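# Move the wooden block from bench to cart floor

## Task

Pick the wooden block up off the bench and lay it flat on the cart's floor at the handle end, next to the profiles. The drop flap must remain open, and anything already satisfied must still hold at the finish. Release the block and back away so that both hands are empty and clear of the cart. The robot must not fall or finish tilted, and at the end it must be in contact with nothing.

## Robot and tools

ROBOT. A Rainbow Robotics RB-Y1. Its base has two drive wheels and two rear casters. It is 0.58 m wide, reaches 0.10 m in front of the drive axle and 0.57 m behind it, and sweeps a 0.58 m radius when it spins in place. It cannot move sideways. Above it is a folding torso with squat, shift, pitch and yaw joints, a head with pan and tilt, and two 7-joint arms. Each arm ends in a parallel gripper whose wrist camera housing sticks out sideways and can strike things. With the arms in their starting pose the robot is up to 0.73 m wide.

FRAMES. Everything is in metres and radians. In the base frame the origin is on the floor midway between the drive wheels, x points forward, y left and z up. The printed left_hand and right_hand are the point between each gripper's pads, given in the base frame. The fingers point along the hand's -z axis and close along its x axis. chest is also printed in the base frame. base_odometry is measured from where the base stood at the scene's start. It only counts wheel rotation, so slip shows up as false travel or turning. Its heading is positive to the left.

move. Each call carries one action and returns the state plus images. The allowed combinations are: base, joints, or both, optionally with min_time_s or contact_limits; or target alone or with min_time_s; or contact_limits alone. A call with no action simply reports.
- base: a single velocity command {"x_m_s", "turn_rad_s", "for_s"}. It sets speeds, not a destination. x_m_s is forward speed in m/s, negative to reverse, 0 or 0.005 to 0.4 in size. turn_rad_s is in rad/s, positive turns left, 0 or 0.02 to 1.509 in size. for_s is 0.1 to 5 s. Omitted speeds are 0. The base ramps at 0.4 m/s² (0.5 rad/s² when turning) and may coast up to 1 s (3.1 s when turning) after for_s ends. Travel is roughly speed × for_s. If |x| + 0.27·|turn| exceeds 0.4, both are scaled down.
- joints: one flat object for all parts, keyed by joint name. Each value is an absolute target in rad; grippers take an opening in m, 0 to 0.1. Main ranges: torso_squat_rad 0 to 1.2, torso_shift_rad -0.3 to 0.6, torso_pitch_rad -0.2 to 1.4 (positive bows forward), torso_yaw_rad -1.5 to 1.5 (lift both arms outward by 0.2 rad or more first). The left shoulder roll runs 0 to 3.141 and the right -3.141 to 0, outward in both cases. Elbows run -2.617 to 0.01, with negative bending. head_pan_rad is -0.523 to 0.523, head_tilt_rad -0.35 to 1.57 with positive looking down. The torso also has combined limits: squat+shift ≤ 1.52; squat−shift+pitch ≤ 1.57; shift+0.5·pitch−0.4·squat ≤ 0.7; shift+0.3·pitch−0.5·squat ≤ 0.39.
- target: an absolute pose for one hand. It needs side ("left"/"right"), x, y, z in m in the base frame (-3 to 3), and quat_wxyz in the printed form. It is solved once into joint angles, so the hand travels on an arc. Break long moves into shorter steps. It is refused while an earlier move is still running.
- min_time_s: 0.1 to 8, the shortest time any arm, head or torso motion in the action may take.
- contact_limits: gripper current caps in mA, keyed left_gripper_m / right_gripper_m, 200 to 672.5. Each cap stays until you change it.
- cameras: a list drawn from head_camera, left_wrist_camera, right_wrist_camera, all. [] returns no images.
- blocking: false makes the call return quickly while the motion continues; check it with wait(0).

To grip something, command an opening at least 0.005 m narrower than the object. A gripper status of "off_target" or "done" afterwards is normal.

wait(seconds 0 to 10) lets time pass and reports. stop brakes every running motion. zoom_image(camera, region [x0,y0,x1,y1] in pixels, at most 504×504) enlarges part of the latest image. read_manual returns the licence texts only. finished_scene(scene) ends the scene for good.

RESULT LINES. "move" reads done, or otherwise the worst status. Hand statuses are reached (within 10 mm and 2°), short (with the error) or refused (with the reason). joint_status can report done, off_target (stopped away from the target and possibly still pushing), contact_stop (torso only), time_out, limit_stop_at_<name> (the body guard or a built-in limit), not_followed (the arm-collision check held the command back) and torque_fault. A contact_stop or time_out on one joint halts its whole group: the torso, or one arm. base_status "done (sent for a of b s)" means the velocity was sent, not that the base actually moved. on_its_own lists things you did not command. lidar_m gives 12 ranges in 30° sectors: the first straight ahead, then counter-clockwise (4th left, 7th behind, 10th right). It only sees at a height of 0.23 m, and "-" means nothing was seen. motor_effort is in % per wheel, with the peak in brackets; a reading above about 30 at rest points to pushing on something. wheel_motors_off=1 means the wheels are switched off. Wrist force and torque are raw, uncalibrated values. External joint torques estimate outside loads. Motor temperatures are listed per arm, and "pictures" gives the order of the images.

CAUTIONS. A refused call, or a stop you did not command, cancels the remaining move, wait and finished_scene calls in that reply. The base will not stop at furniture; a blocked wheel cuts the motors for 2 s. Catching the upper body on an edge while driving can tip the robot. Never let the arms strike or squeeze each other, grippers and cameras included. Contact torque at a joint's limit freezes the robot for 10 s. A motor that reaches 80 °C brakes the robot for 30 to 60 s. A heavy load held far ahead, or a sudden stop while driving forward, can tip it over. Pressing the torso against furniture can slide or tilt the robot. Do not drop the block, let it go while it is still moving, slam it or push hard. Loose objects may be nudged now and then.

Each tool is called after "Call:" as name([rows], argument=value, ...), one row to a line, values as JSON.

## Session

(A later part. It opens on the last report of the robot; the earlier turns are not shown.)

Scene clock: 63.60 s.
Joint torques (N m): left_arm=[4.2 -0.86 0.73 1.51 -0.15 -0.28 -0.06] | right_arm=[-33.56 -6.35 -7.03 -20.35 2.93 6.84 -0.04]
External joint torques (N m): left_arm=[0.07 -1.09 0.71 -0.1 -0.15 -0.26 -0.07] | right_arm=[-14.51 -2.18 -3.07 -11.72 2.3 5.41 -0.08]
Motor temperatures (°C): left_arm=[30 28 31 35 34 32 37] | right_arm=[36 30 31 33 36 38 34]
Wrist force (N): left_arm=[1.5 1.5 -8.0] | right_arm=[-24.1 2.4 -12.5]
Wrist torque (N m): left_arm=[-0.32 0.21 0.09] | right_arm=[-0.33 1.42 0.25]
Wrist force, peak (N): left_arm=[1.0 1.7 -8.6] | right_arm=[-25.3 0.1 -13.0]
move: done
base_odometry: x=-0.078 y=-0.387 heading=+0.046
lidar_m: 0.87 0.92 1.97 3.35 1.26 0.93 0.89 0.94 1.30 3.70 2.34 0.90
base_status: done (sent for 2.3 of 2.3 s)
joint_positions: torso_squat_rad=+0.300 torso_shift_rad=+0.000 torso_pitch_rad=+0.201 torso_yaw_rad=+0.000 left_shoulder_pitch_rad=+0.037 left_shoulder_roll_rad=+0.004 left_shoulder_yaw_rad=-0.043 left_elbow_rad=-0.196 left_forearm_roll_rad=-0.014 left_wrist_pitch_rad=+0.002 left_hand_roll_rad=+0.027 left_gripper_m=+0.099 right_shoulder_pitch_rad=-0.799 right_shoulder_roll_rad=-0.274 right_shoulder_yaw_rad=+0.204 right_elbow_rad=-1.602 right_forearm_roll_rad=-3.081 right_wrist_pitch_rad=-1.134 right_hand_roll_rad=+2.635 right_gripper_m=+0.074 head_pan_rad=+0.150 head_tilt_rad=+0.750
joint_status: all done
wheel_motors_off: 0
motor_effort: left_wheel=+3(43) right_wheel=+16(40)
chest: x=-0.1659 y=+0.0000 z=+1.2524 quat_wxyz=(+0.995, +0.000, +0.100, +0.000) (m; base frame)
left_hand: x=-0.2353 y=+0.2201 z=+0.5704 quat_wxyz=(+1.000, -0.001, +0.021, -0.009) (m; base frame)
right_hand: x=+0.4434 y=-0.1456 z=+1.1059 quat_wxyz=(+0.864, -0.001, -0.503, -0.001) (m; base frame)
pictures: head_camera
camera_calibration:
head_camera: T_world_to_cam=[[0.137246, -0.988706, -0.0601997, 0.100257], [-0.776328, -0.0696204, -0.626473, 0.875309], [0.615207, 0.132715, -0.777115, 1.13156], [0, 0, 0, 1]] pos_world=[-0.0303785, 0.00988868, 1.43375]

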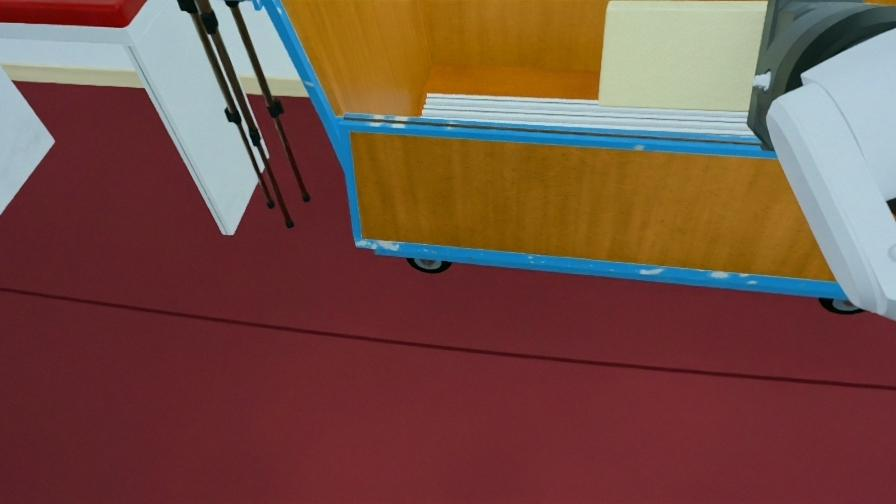

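Call:
move(base={"turn_rad_s":-0.1,"for_s":0.35}, cameras=[])

Call:
move(base={"x_m_s":0.25,"for_s":1.88}, cameras=[])

Call:
move(target={"side":"right","x":0.34,"y":-0.25,"z":1.05,"quat_wxyz":[0.683,0.183,-0.183,0.683]}, min_time_s=3, cameras=["head_camera"])

Scene clock: 68.77 s.
Joint torques (N m): left_arm=[3.94 -0.78 0.68 1.6 -0.03 -0.26 -0.07] | right_arm=[-34.12 -6.32 -6.97 -20.42 3.03 6.89 -0.14]
External joint torques (N m): left_arm=[-0.18 -1.01 0.66 -0.01 -0.03 -0.23 -0.07] | right_arm=[-15.07 -2.15 -3.01 -11.79 2.39 5.47 -0.19]
Motor temperatures (°C): left_arm=[30 28 31 35 34 32 37] | right_arm=[36 30 31 33 36 38 34]
Wrist force (N): left_arm=[0.9 1.7 -7.3] | right_arm=[-25.0 2.2 -13.7]
Wrist torque (N m): left_arm=[-0.30 0.21 0.10] | right_arm=[-0.42 1.41 0.26]
Wrist force, peak (N): left_arm=[1.4 1.5 -8.5] | right_arm=[-25.0 2.2 -13.7]
move: done
base_odometry: x=-0.078 y=-0.387 heading=+0.009
lidar_m: 0.86 0.90 1.96 3.88 1.31 0.94 0.89 0.95 1.28 3.25 2.39 0.92
base_status: done (sent for 0.37 of 0.37 s)
joint_positions: torso_squat_rad=+0.300 torso_shift_rad=+0.000 torso_pitch_rad=+0.201 torso_yaw_rad=+0.000 left_shoulder_pitch_rad=+0.037 left_shoulder_roll_rad=+0.004 left_shoulder_yaw_rad=-0.043 left_elbow_rad=-0.196 left_forearm_roll_rad=-0.014 left_wrist_pitch_rad=+0.002 left_hand_roll_rad=+0.027 left_gripper_m=+0.099 right_shoulder_pitch_rad=-0.799 right_shoulder_roll_rad=-0.274 right_shoulder_yaw_rad=+0.204 right_elbow_rad=-1.602 right_forearm_roll_rad=-3.081 right_wrist_pitch_rad=-1.134 right_hand_roll_rad=+2.635 right_gripper_m=+0.074 head_pan_rad=+0.150 head_tilt_rad=+0.750
joint_status: not commanded
wheel_motors_off: 0
motor_effort: left_wheel=+1(14) right_wheel=-1(6)
chest: x=-0.1659 y=+0.0000 z=+1.2524 quat_wxyz=(+0.995, +0.000, +0.100, +0.000) (m; base frame)
left_hand: x=-0.2353 y=+0.2201 z=+0.5704 quat_wxyz=(+1.000, -0.001, +0.021, -0.009) (m; base frame)
right_hand: x=+0.4434 y=-0.1456 z=+1.1059 quat_wxyz=(+0.864, -0.001, -0.503, -0.001) (m; base frame)
pictures: none
No camera images: "cameras" was empty.

Scene clock: 71.60 s.
Joint torques (N m): left_arm=[4.15 -0.69 0.64 1.57 -0.01 -0.32 0.06] | right_arm=[-33.92 -6.35 -7.14 -20.33 2.96 6.88 -0.16]
External joint torques (N m): left_arm=[0.02 -0.91 0.62 -0.05 -0.01 -0.29 0.06] | right_arm=[-14.88 -2.18 -3.18 -11.7 2.32 5.46 -0.2]
Motor temperatures (°C): left_arm=[30 28 31 35 34 32 37] | right_arm=[36 30 31 33 36 38 34]
Wrist force (N): left_arm=[1.2 1.2 -7.8] | right_arm=[-24.4 1.5 -12.1]
Wrist torque (N m): left_arm=[-0.28 0.19 0.06] | right_arm=[-0.40 1.39 0.25]
Wrist force, peak (N): left_arm=[1.5 0.8 -8.5] | right_arm=[-25.3 1.8 -14.0]
move: done
base_odometry: x=+0.388 y=-0.382 heading=+0.011
lidar_m: 0.40 0.41 0.58 4.34 1.98 1.42 1.35 1.42 1.91 4.92 0.60 0.43
base_status: done (sent for 1.87 of 1.87 s)
joint_positions: torso_squat_rad=+0.300 torso_shift_rad=+0.000 torso_pitch_rad=+0.201 torso_yaw_rad=+0.000 left_shoulder_pitch_rad=+0.037 left_shoulder_roll_rad=+0.004 left_shoulder_yaw_rad=-0.043 left_elbow_rad=-0.196 left_forearm_roll_rad=-0.014 left_wrist_pitch_rad=+0.002 left_hand_roll_rad=+0.027 left_gripper_m=+0.099 right_shoulder_pitch_rad=-0.799 right_shoulder_roll_rad=-0.274 right_shoulder_yaw_rad=+0.204 right_elbow_rad=-1.602 right_forearm_roll_rad=-3.081 right_wrist_pitch_rad=-1.134 right_hand_roll_rad=+2.635 right_gripper_m=+0.074 head_pan_rad=+0.150 head_tilt_rad=+0.750
joint_status: not commanded
wheel_motors_off: 0
motor_effort: left_wheel=+14(50) right_wheel=-16(37)
chest: x=-0.1659 y=+0.0000 z=+1.2524 quat_wxyz=(+0.995, +0.000, +0.100, +0.000) (m; base frame)
left_hand: x=-0.2353 y=+0.2201 z=+0.5704 quat_wxyz=(+1.000, -0.001, +0.021, -0.009) (m; base frame)
right_hand: x=+0.4434 y=-0.1456 z=+1.1058 quat_wxyz=(+0.864, -0.001, -0.503, -0.001) (m; base frame)
pictures: none
No camera images: "cameras" was empty.

Scene clock: 75.00 s.
Joint torques (N m): left_arm=[3.95 -0.65 0.9 1.65 -0.01 -0.2 -0.04] | right_arm=[-32.64 -10.85 -10.1 7.94 -4.1 1.4 -0.19]
External joint torques (N m): left_arm=[-0.16 -0.88 0.88 0.04 -0.01 -0.18 -0.04] | right_arm=[-10.44 -2 -4.98 2.52 -3.38 1.26 -0.22]
Motor temperatures (°C): left_arm=[30 28 31 35 34 32 37] | right_arm=[36 30 31 33 36 38 34]
Wrist force (N): left_arm=[1.1 1.1 -7.7] | right_arm=[-13.6 1.7 -23.0]
Wrist torque (N m): left_arm=[-0.25 0.22 0.05] | right_arm=[-0.61 0.78 0.11]
Wrist force, peak (N): left_arm=[2.0 1.3 -8.5] | right_arm=[-29.6 2.9 -12.8]
move: done
base_odometry: x=+0.388 y=-0.382 heading=+0.011
lidar_m: 0.40 0.42 0.60 4.35 1.98 1.42 1.36 1.42 1.91 4.91 0.59 0.43
base_status: not commanded
joint_positions: torso_squat_rad=+0.300 torso_shift_rad=+0.000 torso_pitch_rad=+0.201 torso_yaw_rad=+0.000 left_shoulder_pitch_rad=+0.037 left_shoulder_roll_rad=+0.004 left_shoulder_yaw_rad=-0.043 left_elbow_rad=-0.196 left_forearm_roll_rad=-0.014 left_wrist_pitch_rad=+0.002 left_hand_roll_rad=+0.027 left_gripper_m=+0.099 right_shoulder_pitch_rad=-1.686 right_shoulder_roll_rad=-0.959 right_shoulder_yaw_rad=+2.077 right_elbow_rad=-0.767 right_forearm_roll_rad=-2.887 right_wrist_pitch_rad=+1.187 right_hand_roll_rad=+1.801 right_gripper_m=+0.074 head_pan_rad=+0.150 head_tilt_rad=+0.750
joint_status: all done
wheel_motors_off: 0
motor_effort: left_wheel=+14(16) right_wheel=-14(16)
chest: x=-0.1661 y=+0.0000 z=+1.2525 quat_wxyz=(+0.995, +0.000, +0.100, +0.000) (m; base frame)
left_hand: x=-0.2353 y=+0.2201 z=+0.5704 quat_wxyz=(+1.000, -0.001, +0.021, -0.009) (m; base frame)
right_hand: x=+0.3387 y=-0.2505 z=+1.0485 quat_wxyz=(+0.684, +0.182, -0.182, +0.683) (m; base frame)
right_hand_status: reached (checked arc, planned for 3.0 s): 2 mm and 0.2 deg off.
pictures: head_camera
camera_calibration:
head_camera: T_world_to_cam=[[0.137258, -0.988707, -0.0601529, 0.100218], [-0.776101, -0.069611, -0.626755, 0.875564], [0.615489, 0.132712, -0.776891, 1.13137], [0, 0, 0, 1]] pos_world=[-0.0305785, 0.00988871, 1.43375]

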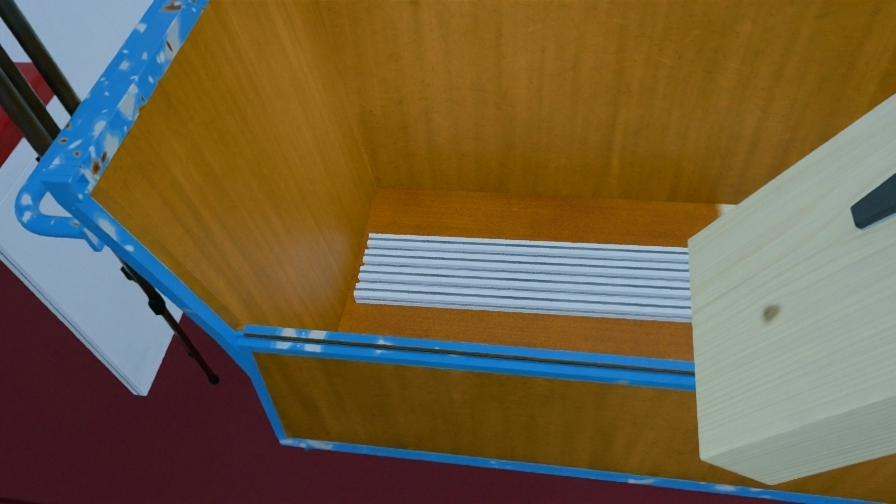

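Call:
move(base={"x_m_s":0.15,"for_s":1.213}, cameras=[])

Call:
move(joints={"torso_pitch_rad":0.4,"torso_shift_rad":0.2,"head_tilt_rad":0.6,"head_pan_rad":0.1,"left_shoulder_roll_rad":0.3}, min_time_s=2, cameras=["head_camera"])

Call:
move(target={"side":"right","x":0.46,"y":-0.1,"z":1.03,"quat_wxyz":[0.7631,0.1587,-0.2045,0.5922]}, min_time_s=2, cameras=["head_camera"])

Call:
move(joints={"torso_pitch_rad":0.7,"torso_squat_rad":0.6,"torso_shift_rad":0.3}, min_time_s=2.5, cameras=["head_camera"])

Scene clock: 84.37 s.
Joint torques (N m): left_arm=[4.1 -0.37 0.83 1.58 -0.1 -0.27 -0.02] | right_arm=[-32.45 -11.16 -9.98 8.4 -3.97 1.47 -0.18]
External joint torques (N m): left_arm=[-0.02 -0.6 0.8 -0.03 -0.1 -0.25 -0.02] | right_arm=[-10.25 -2.31 -4.86 2.98 -3.25 1.33 -0.21]
Motor temperatures (°C): left_arm=[30 28 31 35 34 32 37] | right_arm=[37 30 32 33 36 37 34]
Wrist force (N): left_arm=[0.8 0.8 -7.4] | right_arm=[-14.3 1.3 -23.0]
Wrist torque (N m): left_arm=[-0.20 0.19 0.08] | right_arm=[-0.53 0.82 0.11]
Wrist force, peak (N): left_arm=[1.5 2.4 -8.7] | right_arm=[-15.2 0.2 -23.8]
move: done
base_odometry: x=+0.568 y=-0.380 heading=+0.012
lidar_m: 0.22 0.22 0.33 1.71 2.25 1.62 1.54 1.62 2.18 4.31 0.34 0.24
base_status: done (sent for 1.2 of 1.2 s)
joint_positions: torso_squat_rad=+0.300 torso_shift_rad=+0.000 torso_pitch_rad=+0.201 torso_yaw_rad=+0.000 left_shoulder_pitch_rad=+0.037 left_shoulder_roll_rad=+0.004 left_shoulder_yaw_rad=-0.043 left_elbow_rad=-0.196 left_forearm_roll_rad=-0.014 left_wrist_pitch_rad=+0.002 left_hand_roll_rad=+0.027 left_gripper_m=+0.099 right_shoulder_pitch_rad=-1.686 right_shoulder_roll_rad=-0.959 right_shoulder_yaw_rad=+2.077 right_elbow_rad=-0.767 right_forearm_roll_rad=-2.887 right_wrist_pitch_rad=+1.187 right_hand_roll_rad=+1.801 right_gripper_m=+0.074 head_pan_rad=+0.150 head_tilt_rad=+0.750
joint_status: not commanded
wheel_motors_off: 0
motor_effort: left_wheel=+17(38) right_wheel=-17(33)
chest: x=-0.1661 y=+0.0000 z=+1.2525 quat_wxyz=(+0.995, +0.000, +0.100, +0.000) (m; base frame)
left_hand: x=-0.2353 y=+0.2201 z=+0.5704 quat_wxyz=(+1.000, -0.001, +0.021, -0.009) (m; base frame)
right_hand: x=+0.3387 y=-0.2505 z=+1.0485 quat_wxyz=(+0.684, +0.183, -0.182, +0.683) (m; base frame)
pictures: none
No camera images: "cameras" was empty.

Scene clock: 86.67 s.
Joint torques (N m): left_arm=[9.32 6.65 1.62 3.87 -0.05 0.17 -0.01] | right_arm=[-31.08 -12.64 -9.5 6.67 -3.73 3.06 -0.18]
External joint torques (N m): left_arm=[-0.82 -1.29 0.91 0 -0.07 -0.26 -0.02] | right_arm=[-10.56 -2.64 -5.03 1.96 -3.1 2.56 -0.2]
Motor temperatures (°C): left_arm=[30 28 31 35 34 32 37] | right_arm=[37 30 32 32 36 37 34]
Wrist force (N): left_arm=[2.2 0.0 -7.3] | right_arm=[-14.2 -3.9 -22.2]
Wrist torque (N m): left_arm=[-0.27 0.25 0.07] | right_arm=[-0.88 0.75 0.10]
Wrist force, peak (N): left_arm=[2.2 -0.3 -8.1] | right_arm=[-14.2 -4.9 -23.4]
move: done
base_odometry: x=+0.568 y=-0.380 heading=+0.012
lidar_m: 0.22 0.22 0.31 1.71 2.26 1.61 1.53 1.63 2.17 4.32 0.33 0.24
base_status: not commanded
joint_positions: torso_squat_rad=+0.300 torso_shift_rad=+0.200 torso_pitch_rad=+0.401 torso_yaw_rad=+0.000 left_shoulder_pitch_rad=+0.037 left_shoulder_roll_rad=+0.300 left_shoulder_yaw_rad=-0.043 left_elbow_rad=-0.196 left_forearm_roll_rad=-0.014 left_wrist_pitch_rad=+0.002 left_hand_roll_rad=+0.027 left_gripper_m=+0.099 right_shoulder_pitch_rad=-1.686 right_shoulder_roll_rad=-0.959 right_shoulder_yaw_rad=+2.077 right_elbow_rad=-0.767 right_forearm_roll_rad=-2.887 right_wrist_pitch_rad=+1.186 right_hand_roll_rad=+1.801 right_gripper_m=+0.074 head_pan_rad=+0.100 head_tilt_rad=+0.600
joint_status: all done
wheel_motors_off: 0
motor_effort: left_wheel=+13(18) right_wheel=-14(18)
chest: x=+0.0259 y=+0.0000 z=+1.2208 quat_wxyz=(+0.980, +0.000, +0.199, +0.000) (m; base frame)
left_hand: x=-0.1664 y=+0.4416 z=+0.5969 quat_wxyz=(+0.981, +0.138, +0.123, -0.054) (m; base frame)
right_hand: x=+0.4802 y=-0.2505 z=+0.9206 quat_wxyz=(+0.698, +0.250, -0.113, +0.661) (m; base frame)
pictures: head_camera
camera_calibration:
head_camera: T_world_to_cam=[[0.0811912, -0.99432, -0.068823, 0.0850178], [-0.809706, -0.0255364, -0.58628, 0.970858], [0.581192, 0.103327, -0.80718, 1.00013], [0, 0, 0, 1]] pos_world=[0.197937, 0.00598627, 1.38233]

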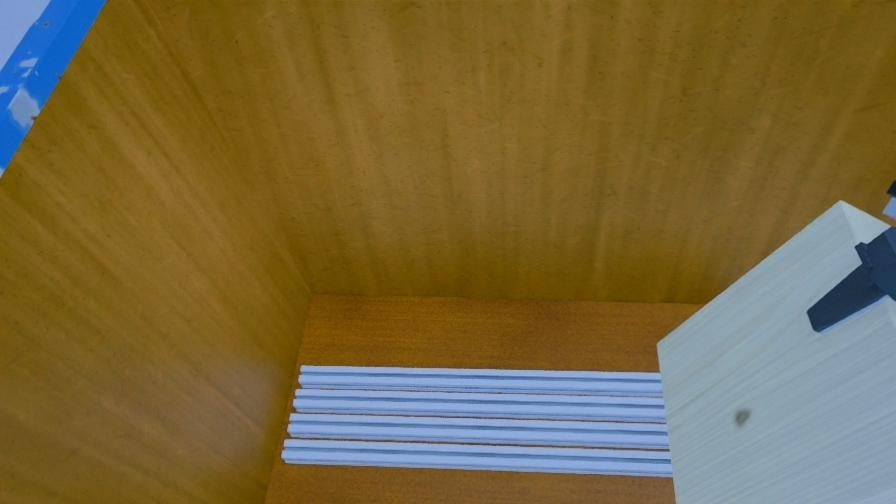

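Scene clock: 89.00 s.
Joint torques (N m): left_arm=[9.09 6.57 1.84 3.91 0 0.23 -0.07] | right_arm=[-27.35 -8.19 -14.49 4.24 -1.76 -2.78 -0.06]
External joint torques (N m): left_arm=[-1.05 -1.37 1.13 0.03 -0.02 -0.19 -0.09] | right_arm=[-8.96 -3.43 -5.88 1.45 -1.63 -2.02 -0.09]
Motor temperatures (°C): left_arm=[30 28 31 35 34 32 37] | right_arm=[37 30 32 32 36 37 34]
Wrist force (N): left_arm=[3.3 -0.3 -7.7] | right_arm=[-13.6 1.8 -23.4]
Wrist torque (N m): left_arm=[-0.20 0.36 0.04] | right_arm=[-0.54 0.78 0.10]
Wrist force, peak (N): left_arm=[3.3 -0.3 -7.7] | right_arm=[-15.7 -2.4 -23.6]
move: done
base_odometry: x=+0.568 y=-0.380 heading=+0.012
lidar_m: 0.22 0.23 0.32 1.71 2.27 1.61 1.55 1.60 2.16 4.32 0.33 0.23
base_status: not commanded
joint_positions: torso_squat_rad=+0.300 torso_shift_rad=+0.200 torso_pitch_rad=+0.401 torso_yaw_rad=+0.000 left_shoulder_pitch_rad=+0.037 left_shoulder_roll_rad=+0.300 left_shoulder_yaw_rad=-0.043 left_elbow_rad=-0.196 left_forearm_roll_rad=-0.014 left_wrist_pitch_rad=+0.002 left_hand_roll_rad=+0.027 left_gripper_m=+0.099 right_shoulder_pitch_rad=-2.177 right_shoulder_roll_rad=-1.196 right_shoulder_yaw_rad=+2.095 right_elbow_rad=-1.789 right_forearm_roll_rad=-2.318 right_wrist_pitch_rad=+0.483 right_hand_roll_rad=+0.769 right_gripper_m=+0.074 head_pan_rad=+0.100 head_tilt_rad=+0.600
joint_status: all done
wheel_motors_off: 0
motor_effort: left_wheel=+13(14) right_wheel=-14(15)
chest: x=+0.0259 y=+0.0000 z=+1.2208 quat_wxyz=(+0.980, +0.000, +0.199, +0.000) (m; base frame)
left_hand: x=-0.1664 y=+0.4416 z=+0.5969 quat_wxyz=(+0.981, +0.138, +0.123, -0.054) (m; base frame)
right_hand: x=+0.4594 y=-0.1004 z=+1.0288 quat_wxyz=(+0.761, +0.164, -0.203, +0.593) (m; base frame)
right_hand_status: reached (checked arc, planned for 2.0 s): 1 mm and 0.7 deg off.
pictures: head_camera
camera_calibration:
head_camera: T_world_to_cam=[[0.0812724, -0.994317, -0.0687661, 0.0850221], [-0.809697, -0.0256349, -0.586288, 0.970871], [0.581194, 0.103329, -0.807179, 1.00012], [0, 0, 0, 1]] pos_world=[0.197938, 0.00608598, 1.38233]

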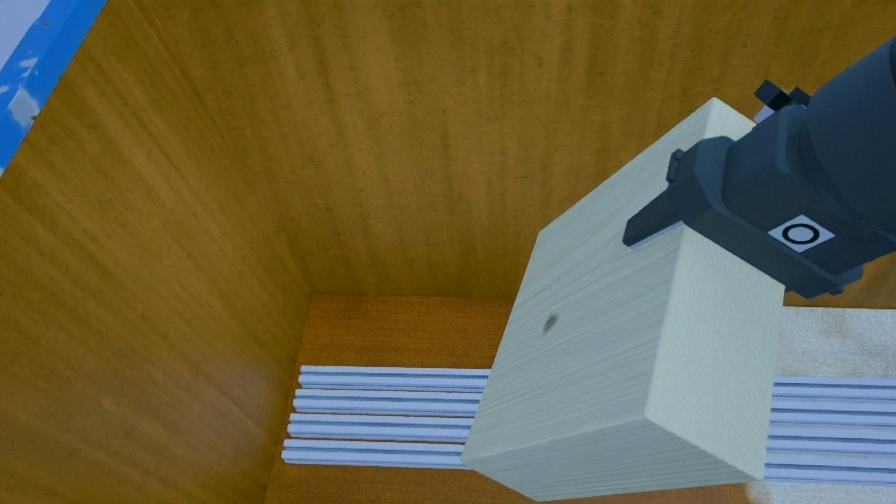

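Scene clock: 91.80 s.
Joint torques (N m): left_arm=[16.59 5.55 1.3 6.68 -0.07 0.83 0.06] | right_arm=[-25.46 -8.67 -13.84 -1.05 -2.15 -0.65 -0.2]
External joint torques (N m): left_arm=[-1.16 -1.05 0.7 -0.01 -0.08 -0.15 0.03] | right_arm=[-8.49 -3.06 -6.14 -1.27 -1.85 -0.39 -0.22]
Motor temperatures (°C): left_arm=[30 28 31 35 34 32 37] | right_arm=[36 30 32 32 36 37 34]
Wrist force (N): left_arm=[4.7 -0.2 -6.7] | right_arm=[-11.7 -6.8 -22.8]
Wrist torque (N m): left_arm=[-0.17 0.42 0.07] | right_arm=[-0.99 0.72 0.05]
Wrist force, peak (N): left_arm=[4.0 0.0 -7.6] | right_arm=[-12.9 -5.8 -24.3]
move: done
base_odometry: x=+0.568 y=-0.380 heading=+0.012
lidar_m: 0.21 0.23 0.32 1.72 2.26 1.61 1.54 1.61 2.17 4.33 0.34 0.24
base_status: not commanded
joint_positions: torso_squat_rad=+0.600 torso_shift_rad=+0.300 torso_pitch_rad=+0.701 torso_yaw_rad=+0.000 left_shoulder_pitch_rad=+0.037 left_shoulder_roll_rad=+0.300 left_shoulder_yaw_rad=-0.043 left_elbow_rad=-0.196 left_forearm_roll_rad=-0.014 left_wrist_pitch_rad=+0.002 left_hand_roll_rad=+0.027 left_gripper_m=+0.099 right_shoulder_pitch_rad=-2.177 right_shoulder_roll_rad=-1.196 right_shoulder_yaw_rad=+2.096 right_elbow_rad=-1.788 right_forearm_roll_rad=-2.318 right_wrist_pitch_rad=+0.482 right_hand_roll_rad=+0.769 right_gripper_m=+0.074 head_pan_rad=+0.100 head_tilt_rad=+0.600
joint_status: all done
wheel_motors_off: 0
motor_effort: left_wheel=+11(14) right_wheel=-12(14)
chest: x=+0.1425 y=+0.0000 z=+1.0689 quat_wxyz=(+0.939, +0.000, +0.343, +0.000) (m; base frame)
left_hand: x=-0.2255 y=+0.4416 z=+0.5297 quat_wxyz=(+0.952, +0.128, +0.268, -0.074) (m; base frame)
right_hand: x=+0.5004 y=-0.1005 z=+0.7573 quat_wxyz=(+0.783, +0.251, -0.088, +0.562) (m; base frame)
pictures: head_camera
camera_calibration:
head_camera: T_world_to_cam=[[0.0573237, -0.994317, -0.0897117, 0.0908922], [-0.946801, -0.0256405, -0.320798, 0.712044], [0.316675, 0.103328, -0.942889, 0.992436], [0, 0, 0, 1]] pos_world=[0.354674, 0.00608596, 1.17233]

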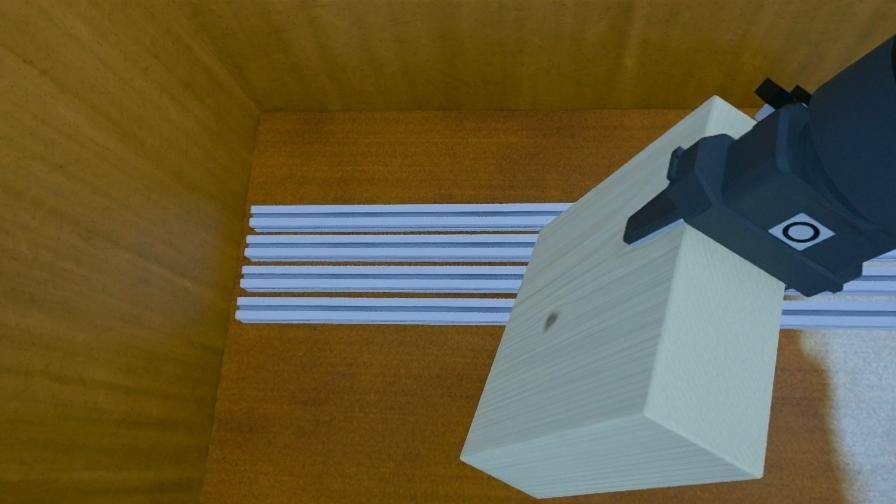

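Call:
move(target={"side":"right","x":0.52,"y":-0.12,"z":0.85,"quat_wxyz":[0.7631,0.1587,-0.2045,0.5922]}, min_time_s=2, cameras=[])

Call:
move(joints={"torso_pitch_rad":1.05,"torso_squat_rad":0.72,"torso_yaw_rad":0.3,"head_tilt_rad":0.55,"head_pan_rad":0.05}, min_time_s=3, cameras=["head_camera"])

Scene clock: 96.90 s.
Joint torques (N m): left_arm=[16.48 5.13 1.5 6.64 0.03 0.82 0.05] | right_arm=[-23.04 -6.5 -16.37 -0.55 -0.79 -3.97 -0.45]
External joint torques (N m): left_arm=[-1.27 -1.47 0.9 -0.04 0.02 -0.16 0.02] | right_arm=[-9.1 -3.25 -7.59 -0.93 -0.84 -3 -0.47]
Motor temperatures (°C): left_arm=[31 28 31 35 34 32 37] | right_arm=[36 30 32 32 36 37 34]
Wrist force (N): left_arm=[4.1 -0.7 -6.3] | right_arm=[-14.1 0.9 -23.0]
Wrist torque (N m): left_arm=[-0.11 0.37 0.06] | right_arm=[-0.55 0.84 0.11]
Wrist force, peak (N): left_arm=[5.2 -1.0 -7.4] | right_arm=[-13.0 -5.8 -23.6]
move: done
base_odometry: x=+0.568 y=-0.380 heading=+0.012
lidar_m: 0.22 0.23 0.32 1.69 2.26 1.61 1.53 1.62 2.17 4.32 0.34 0.22
base_status: not commanded
joint_positions: torso_squat_rad=+0.600 torso_shift_rad=+0.300 torso_pitch_rad=+0.701 torso_yaw_rad=+0.000 left_shoulder_pitch_rad=+0.037 left_shoulder_roll_rad=+0.300 left_shoulder_yaw_rad=-0.043 left_elbow_rad=-0.196 left_forearm_roll_rad=-0.014 left_wrist_pitch_rad=+0.002 left_hand_roll_rad=+0.027 left_gripper_m=+0.099 right_shoulder_pitch_rad=-2.354 right_shoulder_roll_rad=-1.514 right_shoulder_yaw_rad=+2.024 right_elbow_rad=-2.137 right_forearm_roll_rad=-1.727 right_wrist_pitch_rad=+0.489 right_hand_roll_rad=+0.313 right_gripper_m=+0.074 head_pan_rad=+0.100 head_tilt_rad=+0.600
joint_status: all done
wheel_motors_off: 0
motor_effort: left_wheel=+11(12) right_wheel=-10(14)
chest: x=+0.1425 y=+0.0000 z=+1.0689 quat_wxyz=(+0.939, +0.000, +0.343, +0.000) (m; base frame)
left_hand: x=-0.2255 y=+0.4416 z=+0.5297 quat_wxyz=(+0.952, +0.128, +0.268, -0.074) (m; base frame)
right_hand: x=+0.5196 y=-0.1207 z=+0.8488 quat_wxyz=(+0.762, +0.165, -0.202, +0.593) (m; base frame)
right_hand_status: reached (checked arc, planned for 2.0 s): 1 mm and 0.8 deg off.
pictures: none
No camera images: "cameras" was empty.

Scene clock: 100.20 s.
Joint torques (N m): left_arm=[21.5 9.65 1.82 8.97 0 1.38 0.07] | right_arm=[-20.42 -0.97 -16.04 -8.84 -2.4 -4 -0.32]
External joint torques (N m): left_arm=[-2.07 -1.77 0.8 0.04 -0.02 -0.11 0.02] | right_arm=[-7.6 -0.17 -7.62 -5.14 -2.12 -3.07 -0.36]
Motor temperatures (°C): left_arm=[31 28 31 35 34 32 37] | right_arm=[36 30 32 32 36 37 34]
Wrist force (N): left_arm=[6.2 -1.3 -4.2] | right_arm=[-17.1 -8.6 -18.5]
Wrist torque (N m): left_arm=[-0.07 0.51 0.02] | right_arm=[-1.13 1.01 0.13]
Wrist force, peak (N): left_arm=[5.4 -0.2 -6.9] | right_arm=[-16.5 -7.0 -20.4]
move: done
base_odometry: x=+0.568 y=-0.380 heading=+0.012
lidar_m: 0.22 0.23 0.31 1.72 2.26 1.61 1.53 1.61 2.17 4.32 0.34 0.24
base_status: not commanded
joint_positions: torso_squat_rad=+0.720 torso_shift_rad=+0.300 torso_pitch_rad=+1.051 torso_yaw_rad=+0.300 left_shoulder_pitch_rad=+0.037 left_shoulder_roll_rad=+0.300 left_shoulder_yaw_rad=-0.043 left_elbow_rad=-0.196 left_forearm_roll_rad=-0.014 left_wrist_pitch_rad=+0.002 left_hand_roll_rad=+0.027 left_gripper_m=+0.099 right_shoulder_pitch_rad=-2.354 right_shoulder_roll_rad=-1.515 right_shoulder_yaw_rad=+2.024 right_elbow_rad=-2.136 right_forearm_roll_rad=-1.727 right_wrist_pitch_rad=+0.489 right_hand_roll_rad=+0.313 right_gripper_m=+0.074 head_pan_rad=+0.050 head_tilt_rad=+0.550
joint_status: all done
wheel_motors_off: 0
motor_effort: left_wheel=+12(12) right_wheel=-11(13)
chest: x=+0.1962 y=+0.0000 z=+0.9370 quat_wxyz=(+0.855, +0.075, +0.496, +0.129) (m; base frame)
left_hand: x=-0.4007 y=+0.4415 z=+0.6725 quat_wxyz=(+0.873, +0.196, +0.446, +0.028) (m; base frame)
right_hand: x=+0.4839 y=+0.0115 z=+0.5865 quat_wxyz=(+0.701, +0.369, -0.119, +0.599) (m; base frame)
pictures: head_camera
camera_calibration:
head_camera: T_world_to_cam=[[0.144536, -0.937781, -0.315716, 0.271622], [-0.989497, -0.137692, -0.0440038, 0.473599], [-0.00220563, 0.31876, -0.947833, 0.908997], [0, 0, 0, 1]] pos_world=[0.43137, 0.0301804, 0.968173]

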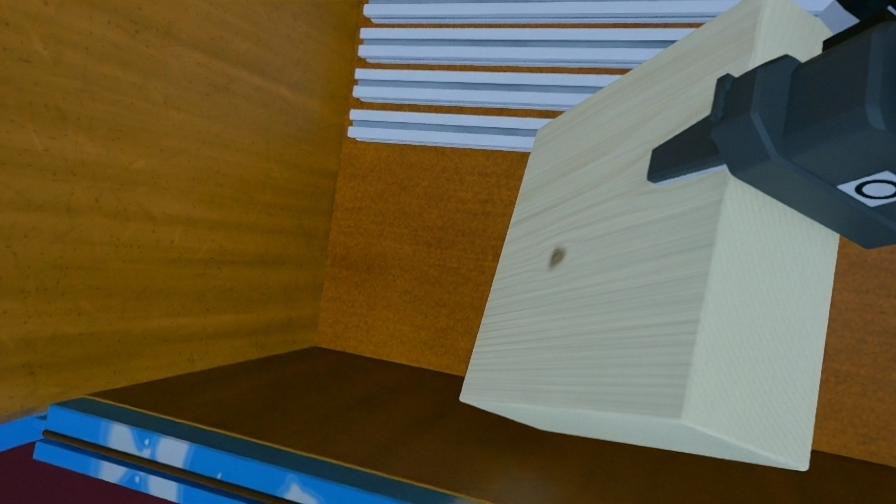

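Call:
move(target={"side":"right","x":0.43,"y":0.13,"z":0.53,"quat_wxyz":[0.6533,0.2706,-0.2706,0.6533]}, min_time_s=2.5, cameras=["head_camera"])

Scene clock: 105.40 s.
Joint torques (N m): left_arm=[21.88 9.74 1.79 8.82 -0.04 1.32 -0.02] | right_arm=[-17.89 7.12 -14.57 -15.39 1.96 -5.37 -0.31]
External joint torques (N m): left_arm=[-1.69 -1.68 0.77 -0.1 -0.06 -0.18 -0.06] | right_arm=[-5.57 7.18 -7.24 -8.35 1.28 -4.19 -0.34]
Motor temperatures (°C): left_arm=[31 28 31 35 34 32 37] | right_arm=[36 30 32 32 36 37 34]
Wrist force (N): left_arm=[6.1 -1.1 -4.9] | right_arm=[-19.2 1.7 -19.0]
Wrist torque (N m): left_arm=[-0.12 0.48 0.03] | right_arm=[-0.31 1.19 0.07]
Wrist force, peak (N): left_arm=[6.7 -1.0 -5.5] | right_arm=[-19.4 2.3 -19.9]
move: done
base_odometry: x=+0.568 y=-0.380 heading=+0.012
lidar_m: 0.22 0.23 0.33 1.70 2.26 1.61 1.54 1.62 2.17 4.31 0.33 0.24
base_status: not commanded
joint_positions: torso_squat_rad=+0.720 torso_shift_rad=+0.300 torso_pitch_rad=+1.051 torso_yaw_rad=+0.300 left_shoulder_pitch_rad=+0.037 left_shoulder_roll_rad=+0.300 left_shoulder_yaw_rad=-0.043 left_elbow_rad=-0.196 left_forearm_roll_rad=-0.014 left_wrist_pitch_rad=+0.002 left_hand_roll_rad=+0.027 left_gripper_m=+0.099 right_shoulder_pitch_rad=-1.729 right_shoulder_roll_rad=-1.076 right_shoulder_yaw_rad=+1.632 right_elbow_rad=-2.107 right_forearm_roll_rad=-0.343 right_wrist_pitch_rad=+0.755 right_hand_roll_rad=-0.539 right_gripper_m=+0.074 head_pan_rad=+0.050 head_tilt_rad=+0.550
joint_status: all done
wheel_motors_off: 0
motor_effort: left_wheel=+10(11) right_wheel=-11(13)
chest: x=+0.1962 y=+0.0001 z=+0.9370 quat_wxyz=(+0.855, +0.075, +0.496, +0.129) (m; base frame)
left_hand: x=-0.4007 y=+0.4415 z=+0.6725 quat_wxyz=(+0.873, +0.196, +0.446, +0.028) (m; base frame)
right_hand: x=+0.4302 y=+0.1285 z=+0.5281 quat_wxyz=(+0.655, +0.269, -0.269, +0.653) (m; base frame)
right_hand_status: reached (checked arc, planned for 2.5 s): 2 mm and 0.3 deg off.
pictures: head_camera
camera_calibration:
head_camera: T_world_to_cam=[[0.144537, -0.93781, -0.315628, 0.271631], [-0.989497, -0.137698, -0.0439908, 0.4736], [-0.00220627, 0.318671, -0.947863, 0.908998], [0, 0, 0, 1]] pos_world=[0.43137, 0.0302806, 0.968173]

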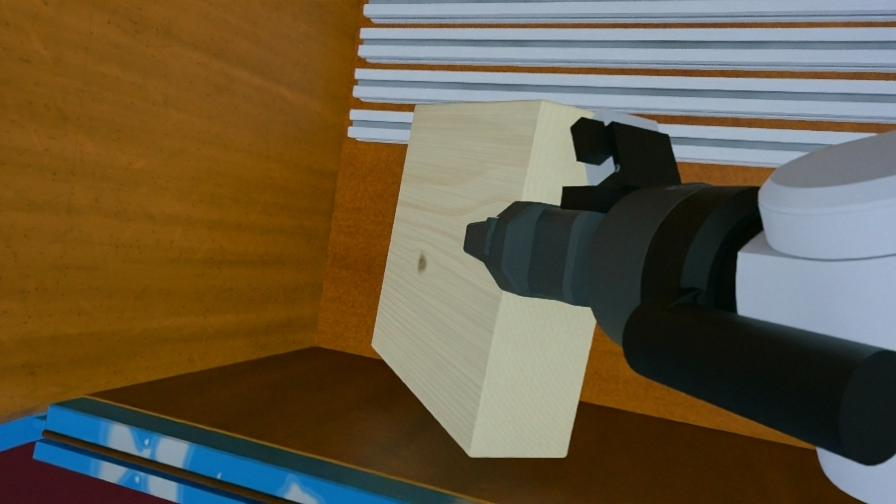

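Call:
move(target={"side":"right","x":0.431,"y":0.18,"z":0.495,"quat_wxyz":[0.6335,0.3141,-0.2259,0.6701]}, min_time_s=2.5, cameras=["head_camera"])

Scene clock: 111.23 s.
Joint torques (N m): left_arm=[21.78 9.67 1.94 8.95 -0.02 1.27 0.03] | right_arm=[-23.2 10.25 -13.69 -13.63 0.19 -6.44 0.12]
External joint torques (N m): left_arm=[-1.79 -1.75 0.92 0.02 -0.04 -0.23 -0.02] | right_arm=[-8.33 8.31 -5.56 -7.45 -0.17 -5.07 0.09]
Motor temperatures (°C): left_arm=[31 28 31 35 34 32 37] | right_arm=[36 30 32 32 35 37 34]
Wrist force (N): left_arm=[6.4 -1.6 -4.5] | right_arm=[-19.9 -1.0 -18.5]
Wrist torque (N m): left_arm=[-0.04 0.59 0.02] | right_arm=[-0.57 1.12 0.08]
Wrist force, peak (N): left_arm=[6.5 -1.6 -5.3] | right_arm=[-19.9 1.8 -19.7]
move: done
base_odometry: x=+0.568 y=-0.380 heading=+0.012
lidar_m: 0.22 0.24 0.32 1.72 2.25 1.61 1.54 1.61 2.18 4.33 0.33 0.23
base_status: not commanded
joint_positions: torso_squat_rad=+0.720 torso_shift_rad=+0.300 torso_pitch_rad=+1.051 torso_yaw_rad=+0.300 left_shoulder_pitch_rad=+0.037 left_shoulder_roll_rad=+0.300 left_shoulder_yaw_rad=-0.043 left_elbow_rad=-0.196 left_forearm_roll_rad=-0.014 left_wrist_pitch_rad=+0.002 left_hand_roll_rad=+0.027 left_gripper_m=+0.099 right_shoulder_pitch_rad=-1.814 right_shoulder_roll_rad=-0.887 right_shoulder_yaw_rad=+1.699 right_elbow_rad=-1.769 right_forearm_roll_rad=-0.658 right_wrist_pitch_rad=+0.538 right_hand_roll_rad=-0.328 right_gripper_m=+0.074 head_pan_rad=+0.050 head_tilt_rad=+0.550
joint_status: all done
wheel_motors_off: 0
motor_effort: left_wheel=+10(11) right_wheel=-9(13)
chest: x=+0.1962 y=+0.0001 z=+0.9370 quat_wxyz=(+0.855, +0.075, +0.496, +0.129) (m; base frame)
left_hand: x=-0.4007 y=+0.4415 z=+0.6724 quat_wxyz=(+0.873, +0.196, +0.445, +0.028) (m; base frame)
right_hand: x=+0.4315 y=+0.1782 z=+0.4931 quat_wxyz=(+0.636, +0.311, -0.226, +0.669) (m; base frame)
right_hand_status: reached (checked arc, planned for 2.5 s): 3 mm and 0.4 deg off.
pictures: head_camera
camera_calibration:
head_camera: T_world_to_cam=[[0.14457, -0.937806, -0.315627, 0.271615], [-0.989492, -0.137729, -0.0440018, 0.473609], [-0.00220581, 0.318671, -0.947863, 0.908997], [0, 0, 0, 1]] pos_world=[0.43137, 0.0302805, 0.968173]

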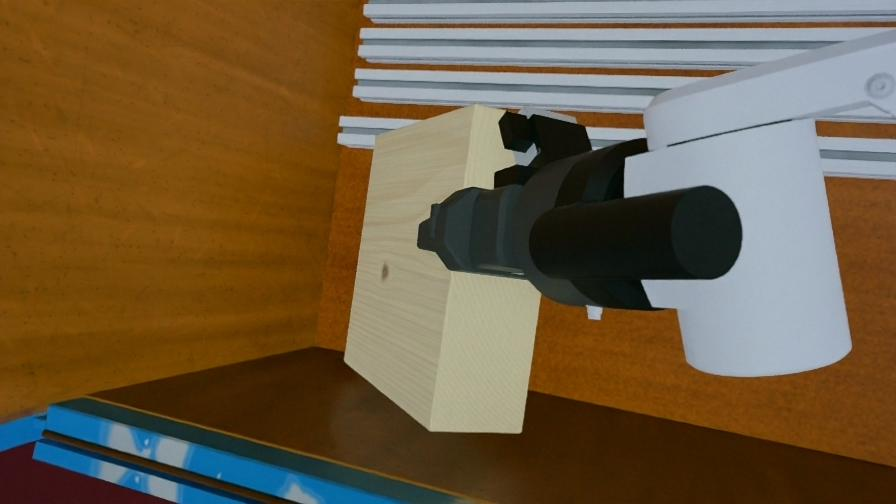

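Call:
move(target={"side":"right","x":0.426,"y":0.195,"z":0.478,"quat_wxyz":[0.6335,0.3141,-0.2259,0.6701]}, min_time_s=1.5, cameras=["head_camera"])

Scene clock: 116.10 s.
Joint torques (N m): left_arm=[21.71 9.56 2.05 8.91 -0.02 1.39 0.02] | right_arm=[-20.99 11.3 -13.68 -13.6 0.22 -6.53 0.14]
External joint torques (N m): left_arm=[-1.86 -1.86 1.03 -0.02 -0.04 -0.1 -0.03] | right_arm=[-5.97 8.57 -5.72 -7.43 -0.12 -5.16 0.1]
Motor temperatures (°C): left_arm=[31 28 31 36 34 32 37] | right_arm=[36 30 32 32 35 38 34]
Wrist force (N): left_arm=[6.4 -0.7 -5.2] | right_arm=[-20.1 -1.0 -19.1]
Wrist torque (N m): left_arm=[-0.15 0.51 0.05] | right_arm=[-0.64 1.09 0.08]
Wrist force, peak (N): left_arm=[6.9 -1.6 -5.5] | right_arm=[-20.3 -1.0 -19.5]
move: done
base_odometry: x=+0.568 y=-0.380 heading=+0.012
lidar_m: 0.22 0.23 0.32 1.70 2.26 1.61 1.54 1.61 2.18 4.33 0.33 0.23
base_status: not commanded
joint_positions: torso_squat_rad=+0.720 torso_shift_rad=+0.300 torso_pitch_rad=+1.051 torso_yaw_rad=+0.300 left_shoulder_pitch_rad=+0.037 left_shoulder_roll_rad=+0.300 left_shoulder_yaw_rad=-0.043 left_elbow_rad=-0.196 left_forearm_roll_rad=-0.014 left_wrist_pitch_rad=+0.002 left_hand_roll_rad=+0.027 left_gripper_m=+0.099 right_shoulder_pitch_rad=-1.792 right_shoulder_roll_rad=-0.814 right_shoulder_yaw_rad=+1.709 right_elbow_rad=-1.663 right_forearm_roll_rad=-0.660 right_wrist_pitch_rad=+0.502 right_hand_roll_rad=-0.311 right_gripper_m=+0.074 head_pan_rad=+0.050 head_tilt_rad=+0.550
joint_status: all done
wheel_motors_off: 0
motor_effort: left_wheel=+9(11) right_wheel=-8(11)
chest: x=+0.1962 y=+0.0001 z=+0.9370 quat_wxyz=(+0.855, +0.075, +0.496, +0.129) (m; base frame)
left_hand: x=-0.4007 y=+0.4415 z=+0.6724 quat_wxyz=(+0.873, +0.196, +0.445, +0.028) (m; base frame)
right_hand: x=+0.4265 y=+0.1932 z=+0.4761 quat_wxyz=(+0.635, +0.312, -0.225, +0.670) (m; base frame)
right_hand_status: reached (checked arc, planned for 1.5 s): 3 mm and 0.3 deg off.
pictures: head_camera
camera_calibration:
head_camera: T_world_to_cam=[[0.14457, -0.937806, -0.315627, 0.271615], [-0.989492, -0.137729, -0.0440018, 0.473609], [-0.00220581, 0.318671, -0.947863, 0.908997], [0, 0, 0, 1]] pos_world=[0.43137, 0.0302805, 0.968173]

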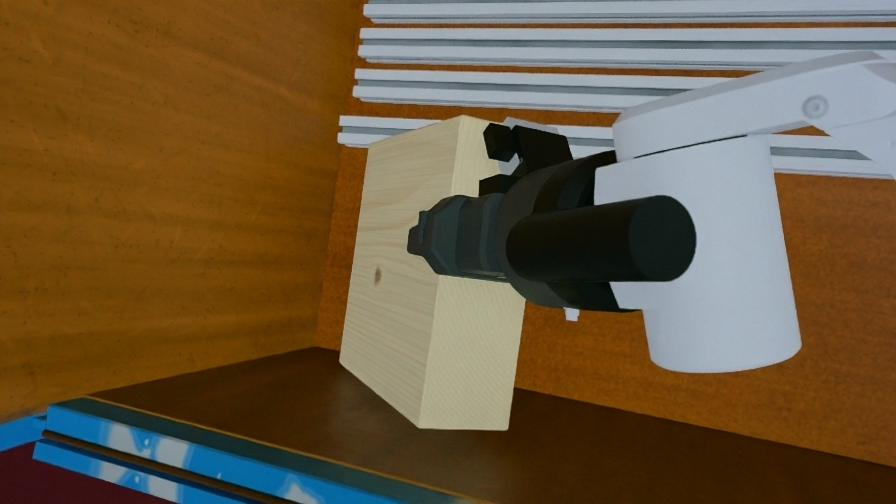

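Call:
move(target={"side":"right","x":0.4285,"y":0.195,"z":0.463,"quat_wxyz":[0.6335,0.3141,-0.2259,0.6701]}, min_time_s=1.5, cameras=["head_camera"])

Scene clock: 119.23 s.
Joint torques (N m): left_arm=[22.03 9.69 1.95 9.03 -0.06 1.26 0.1] | right_arm=[-20.59 11.67 -13.14 -13.47 -0.01 -6.61 0.13]
External joint torques (N m): left_arm=[-1.54 -1.72 0.93 0.11 -0.08 -0.23 0.05] | right_arm=[-5.52 8.83 -5.35 -7.44 -0.32 -5.23 0.09]
Motor temperatures (°C): left_arm=[31 28 31 36 34 32 37] | right_arm=[36 30 32 32 35 38 34]
Wrist force (N): left_arm=[5.9 -1.0 -4.8] | right_arm=[-20.1 -0.9 -19.4]
Wrist torque (N m): left_arm=[-0.14 0.48 0.02] | right_arm=[-0.61 1.11 0.07]
Wrist force, peak (N): left_arm=[6.9 -1.4 -4.9] | right_arm=[-20.0 -0.8 -19.6]
move: done
base_odometry: x=+0.568 y=-0.380 heading=+0.012
lidar_m: 0.22 0.22 0.32 1.70 2.27 1.61 1.54 1.62 2.16 4.33 0.35 0.24
base_status: not commanded
joint_positions: torso_squat_rad=+0.720 torso_shift_rad=+0.300 torso_pitch_rad=+1.051 torso_yaw_rad=+0.300 left_shoulder_pitch_rad=+0.037 left_shoulder_roll_rad=+0.300 left_shoulder_yaw_rad=-0.043 left_elbow_rad=-0.196 left_forearm_roll_rad=-0.014 left_wrist_pitch_rad=+0.002 left_hand_roll_rad=+0.027 left_gripper_m=+0.099 right_shoulder_pitch_rad=-1.780 right_shoulder_roll_rad=-0.796 right_shoulder_yaw_rad=+1.726 right_elbow_rad=-1.596 right_forearm_roll_rad=-0.676 right_wrist_pitch_rad=+0.451 right_hand_roll_rad=-0.284 right_gripper_m=+0.074 head_pan_rad=+0.050 head_tilt_rad=+0.550
joint_status: all done
wheel_motors_off: 0
motor_effort: left_wheel=+10(11) right_wheel=-11(12)
chest: x=+0.1962 y=+0.0001 z=+0.9370 quat_wxyz=(+0.855, +0.075, +0.496, +0.129) (m; base frame)
left_hand: x=-0.4007 y=+0.4415 z=+0.6724 quat_wxyz=(+0.873, +0.196, +0.445, +0.028) (m; base frame)
right_hand: x=+0.4291 y=+0.1932 z=+0.4610 quat_wxyz=(+0.635, +0.312, -0.225, +0.670) (m; base frame)
right_hand_status: reached (checked arc, planned for 1.5 s): 3 mm and 0.3 deg off.
pictures: head_camera
camera_calibration:
head_camera: T_world_to_cam=[[0.14457, -0.937806, -0.315627, 0.271615], [-0.989492, -0.137729, -0.0440018, 0.473609], [-0.00220581, 0.318671, -0.947863, 0.908997], [0, 0, 0, 1]] pos_world=[0.43137, 0.0302805, 0.968173]

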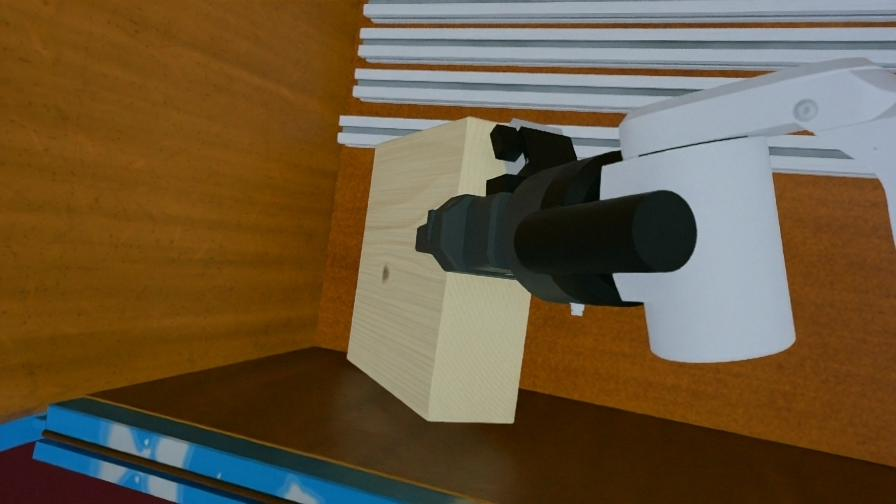

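Call:
move(target={"side":"right","x":0.427,"y":0.196,"z":0.45,"quat_wxyz":[0.6335,0.3141,-0.2259,0.6701]}, min_time_s=1.5, cameras=["head_camera"])

Scene clock: 121.77 s.
Joint torques (N m): left_arm=[21.65 9.56 1.83 8.9 -0.02 1.38 0.03] | right_arm=[-9.39 0.72 -2 1.6 -1.09 2.49 -1.15]
External joint torques (N m): left_arm=[-1.89 -1.86 0.81 -0.02 -0.04 -0.12 -0.01] | right_arm=[5.62 -2.33 5.64 7.6 -1.39 3.88 -1.19]
Motor temperatures (°C): left_arm=[31 28 31 36 34 32 37] | right_arm=[36 30 32 32 35 38 34]
Wrist force (N): left_arm=[6.0 -1.1 -4.2] | right_arm=[3.4 7.1 13.9]
Wrist torque (N m): left_arm=[-0.13 0.47 0.04] | right_arm=[-1.13 -2.40 1.24]
Wrist force, peak (N): left_arm=[6.5 -1.7 -5.6] | right_arm=[2.1 13.7 24.6]
move: done
base_odometry: x=+0.568 y=-0.380 heading=+0.012
lidar_m: 0.21 0.24 0.32 1.69 2.24 1.62 1.55 1.61 2.16 4.32 0.34 0.24
base_status: not commanded
joint_positions: torso_squat_rad=+0.720 torso_shift_rad=+0.300 torso_pitch_rad=+1.049 torso_yaw_rad=+0.300 left_shoulder_pitch_rad=+0.037 left_shoulder_roll_rad=+0.300 left_shoulder_yaw_rad=-0.043 left_elbow_rad=-0.196 left_forearm_roll_rad=-0.014 left_wrist_pitch_rad=+0.002 left_hand_roll_rad=+0.027 left_gripper_m=+0.099 right_shoulder_pitch_rad=-1.764 right_shoulder_roll_rad=-0.774 right_shoulder_yaw_rad=+1.732 right_elbow_rad=-1.549 right_forearm_roll_rad=-0.671 right_wrist_pitch_rad=+0.416 right_hand_roll_rad=-0.272 right_gripper_m=+0.074 head_pan_rad=+0.050 head_tilt_rad=+0.550
joint_status: all done
wheel_motors_off: 0
motor_effort: left_wheel=+9(10) right_wheel=-10(11)
chest: x=+0.1957 y=+0.0000 z=+0.9374 quat_wxyz=(+0.856, +0.075, +0.495, +0.129) (m; base frame)
left_hand: x=-0.4008 y=+0.4415 z=+0.6721 quat_wxyz=(+0.873, +0.196, +0.445, +0.028) (m; base frame)
right_hand: x=+0.4269 y=+0.1966 z=+0.4530 quat_wxyz=(+0.632, +0.314, -0.228, +0.670) (m; base frame)
right_hand_status: reached (checked arc, planned for 1.5 s): 3 mm and 0.3 deg off.
pictures: head_camera
camera_calibration:
head_camera: T_world_to_cam=[[0.144989, -0.937746, -0.315613, 0.271632], [-0.989433, -0.137705, -0.0453883, 0.474347], [-0.000898712, 0.318858, -0.947802, 0.90906], [0, 0, 0, 1]] pos_world=[0.430768, 0.0301802, 0.968869]

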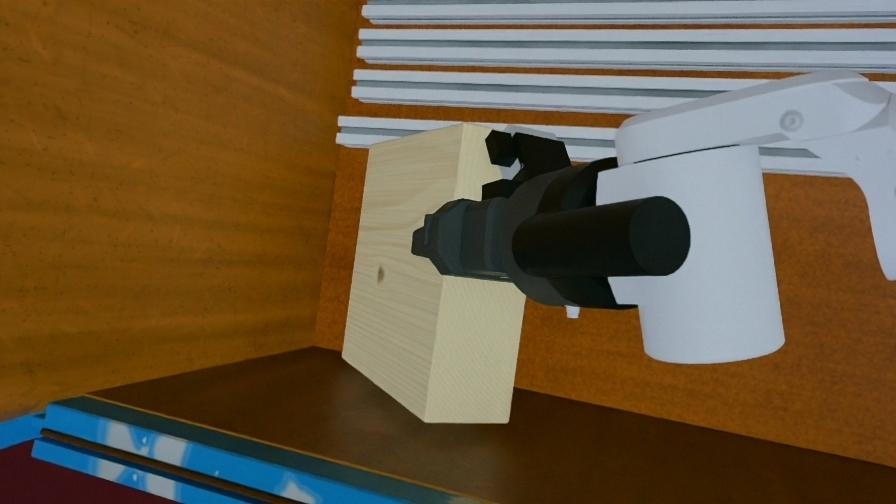

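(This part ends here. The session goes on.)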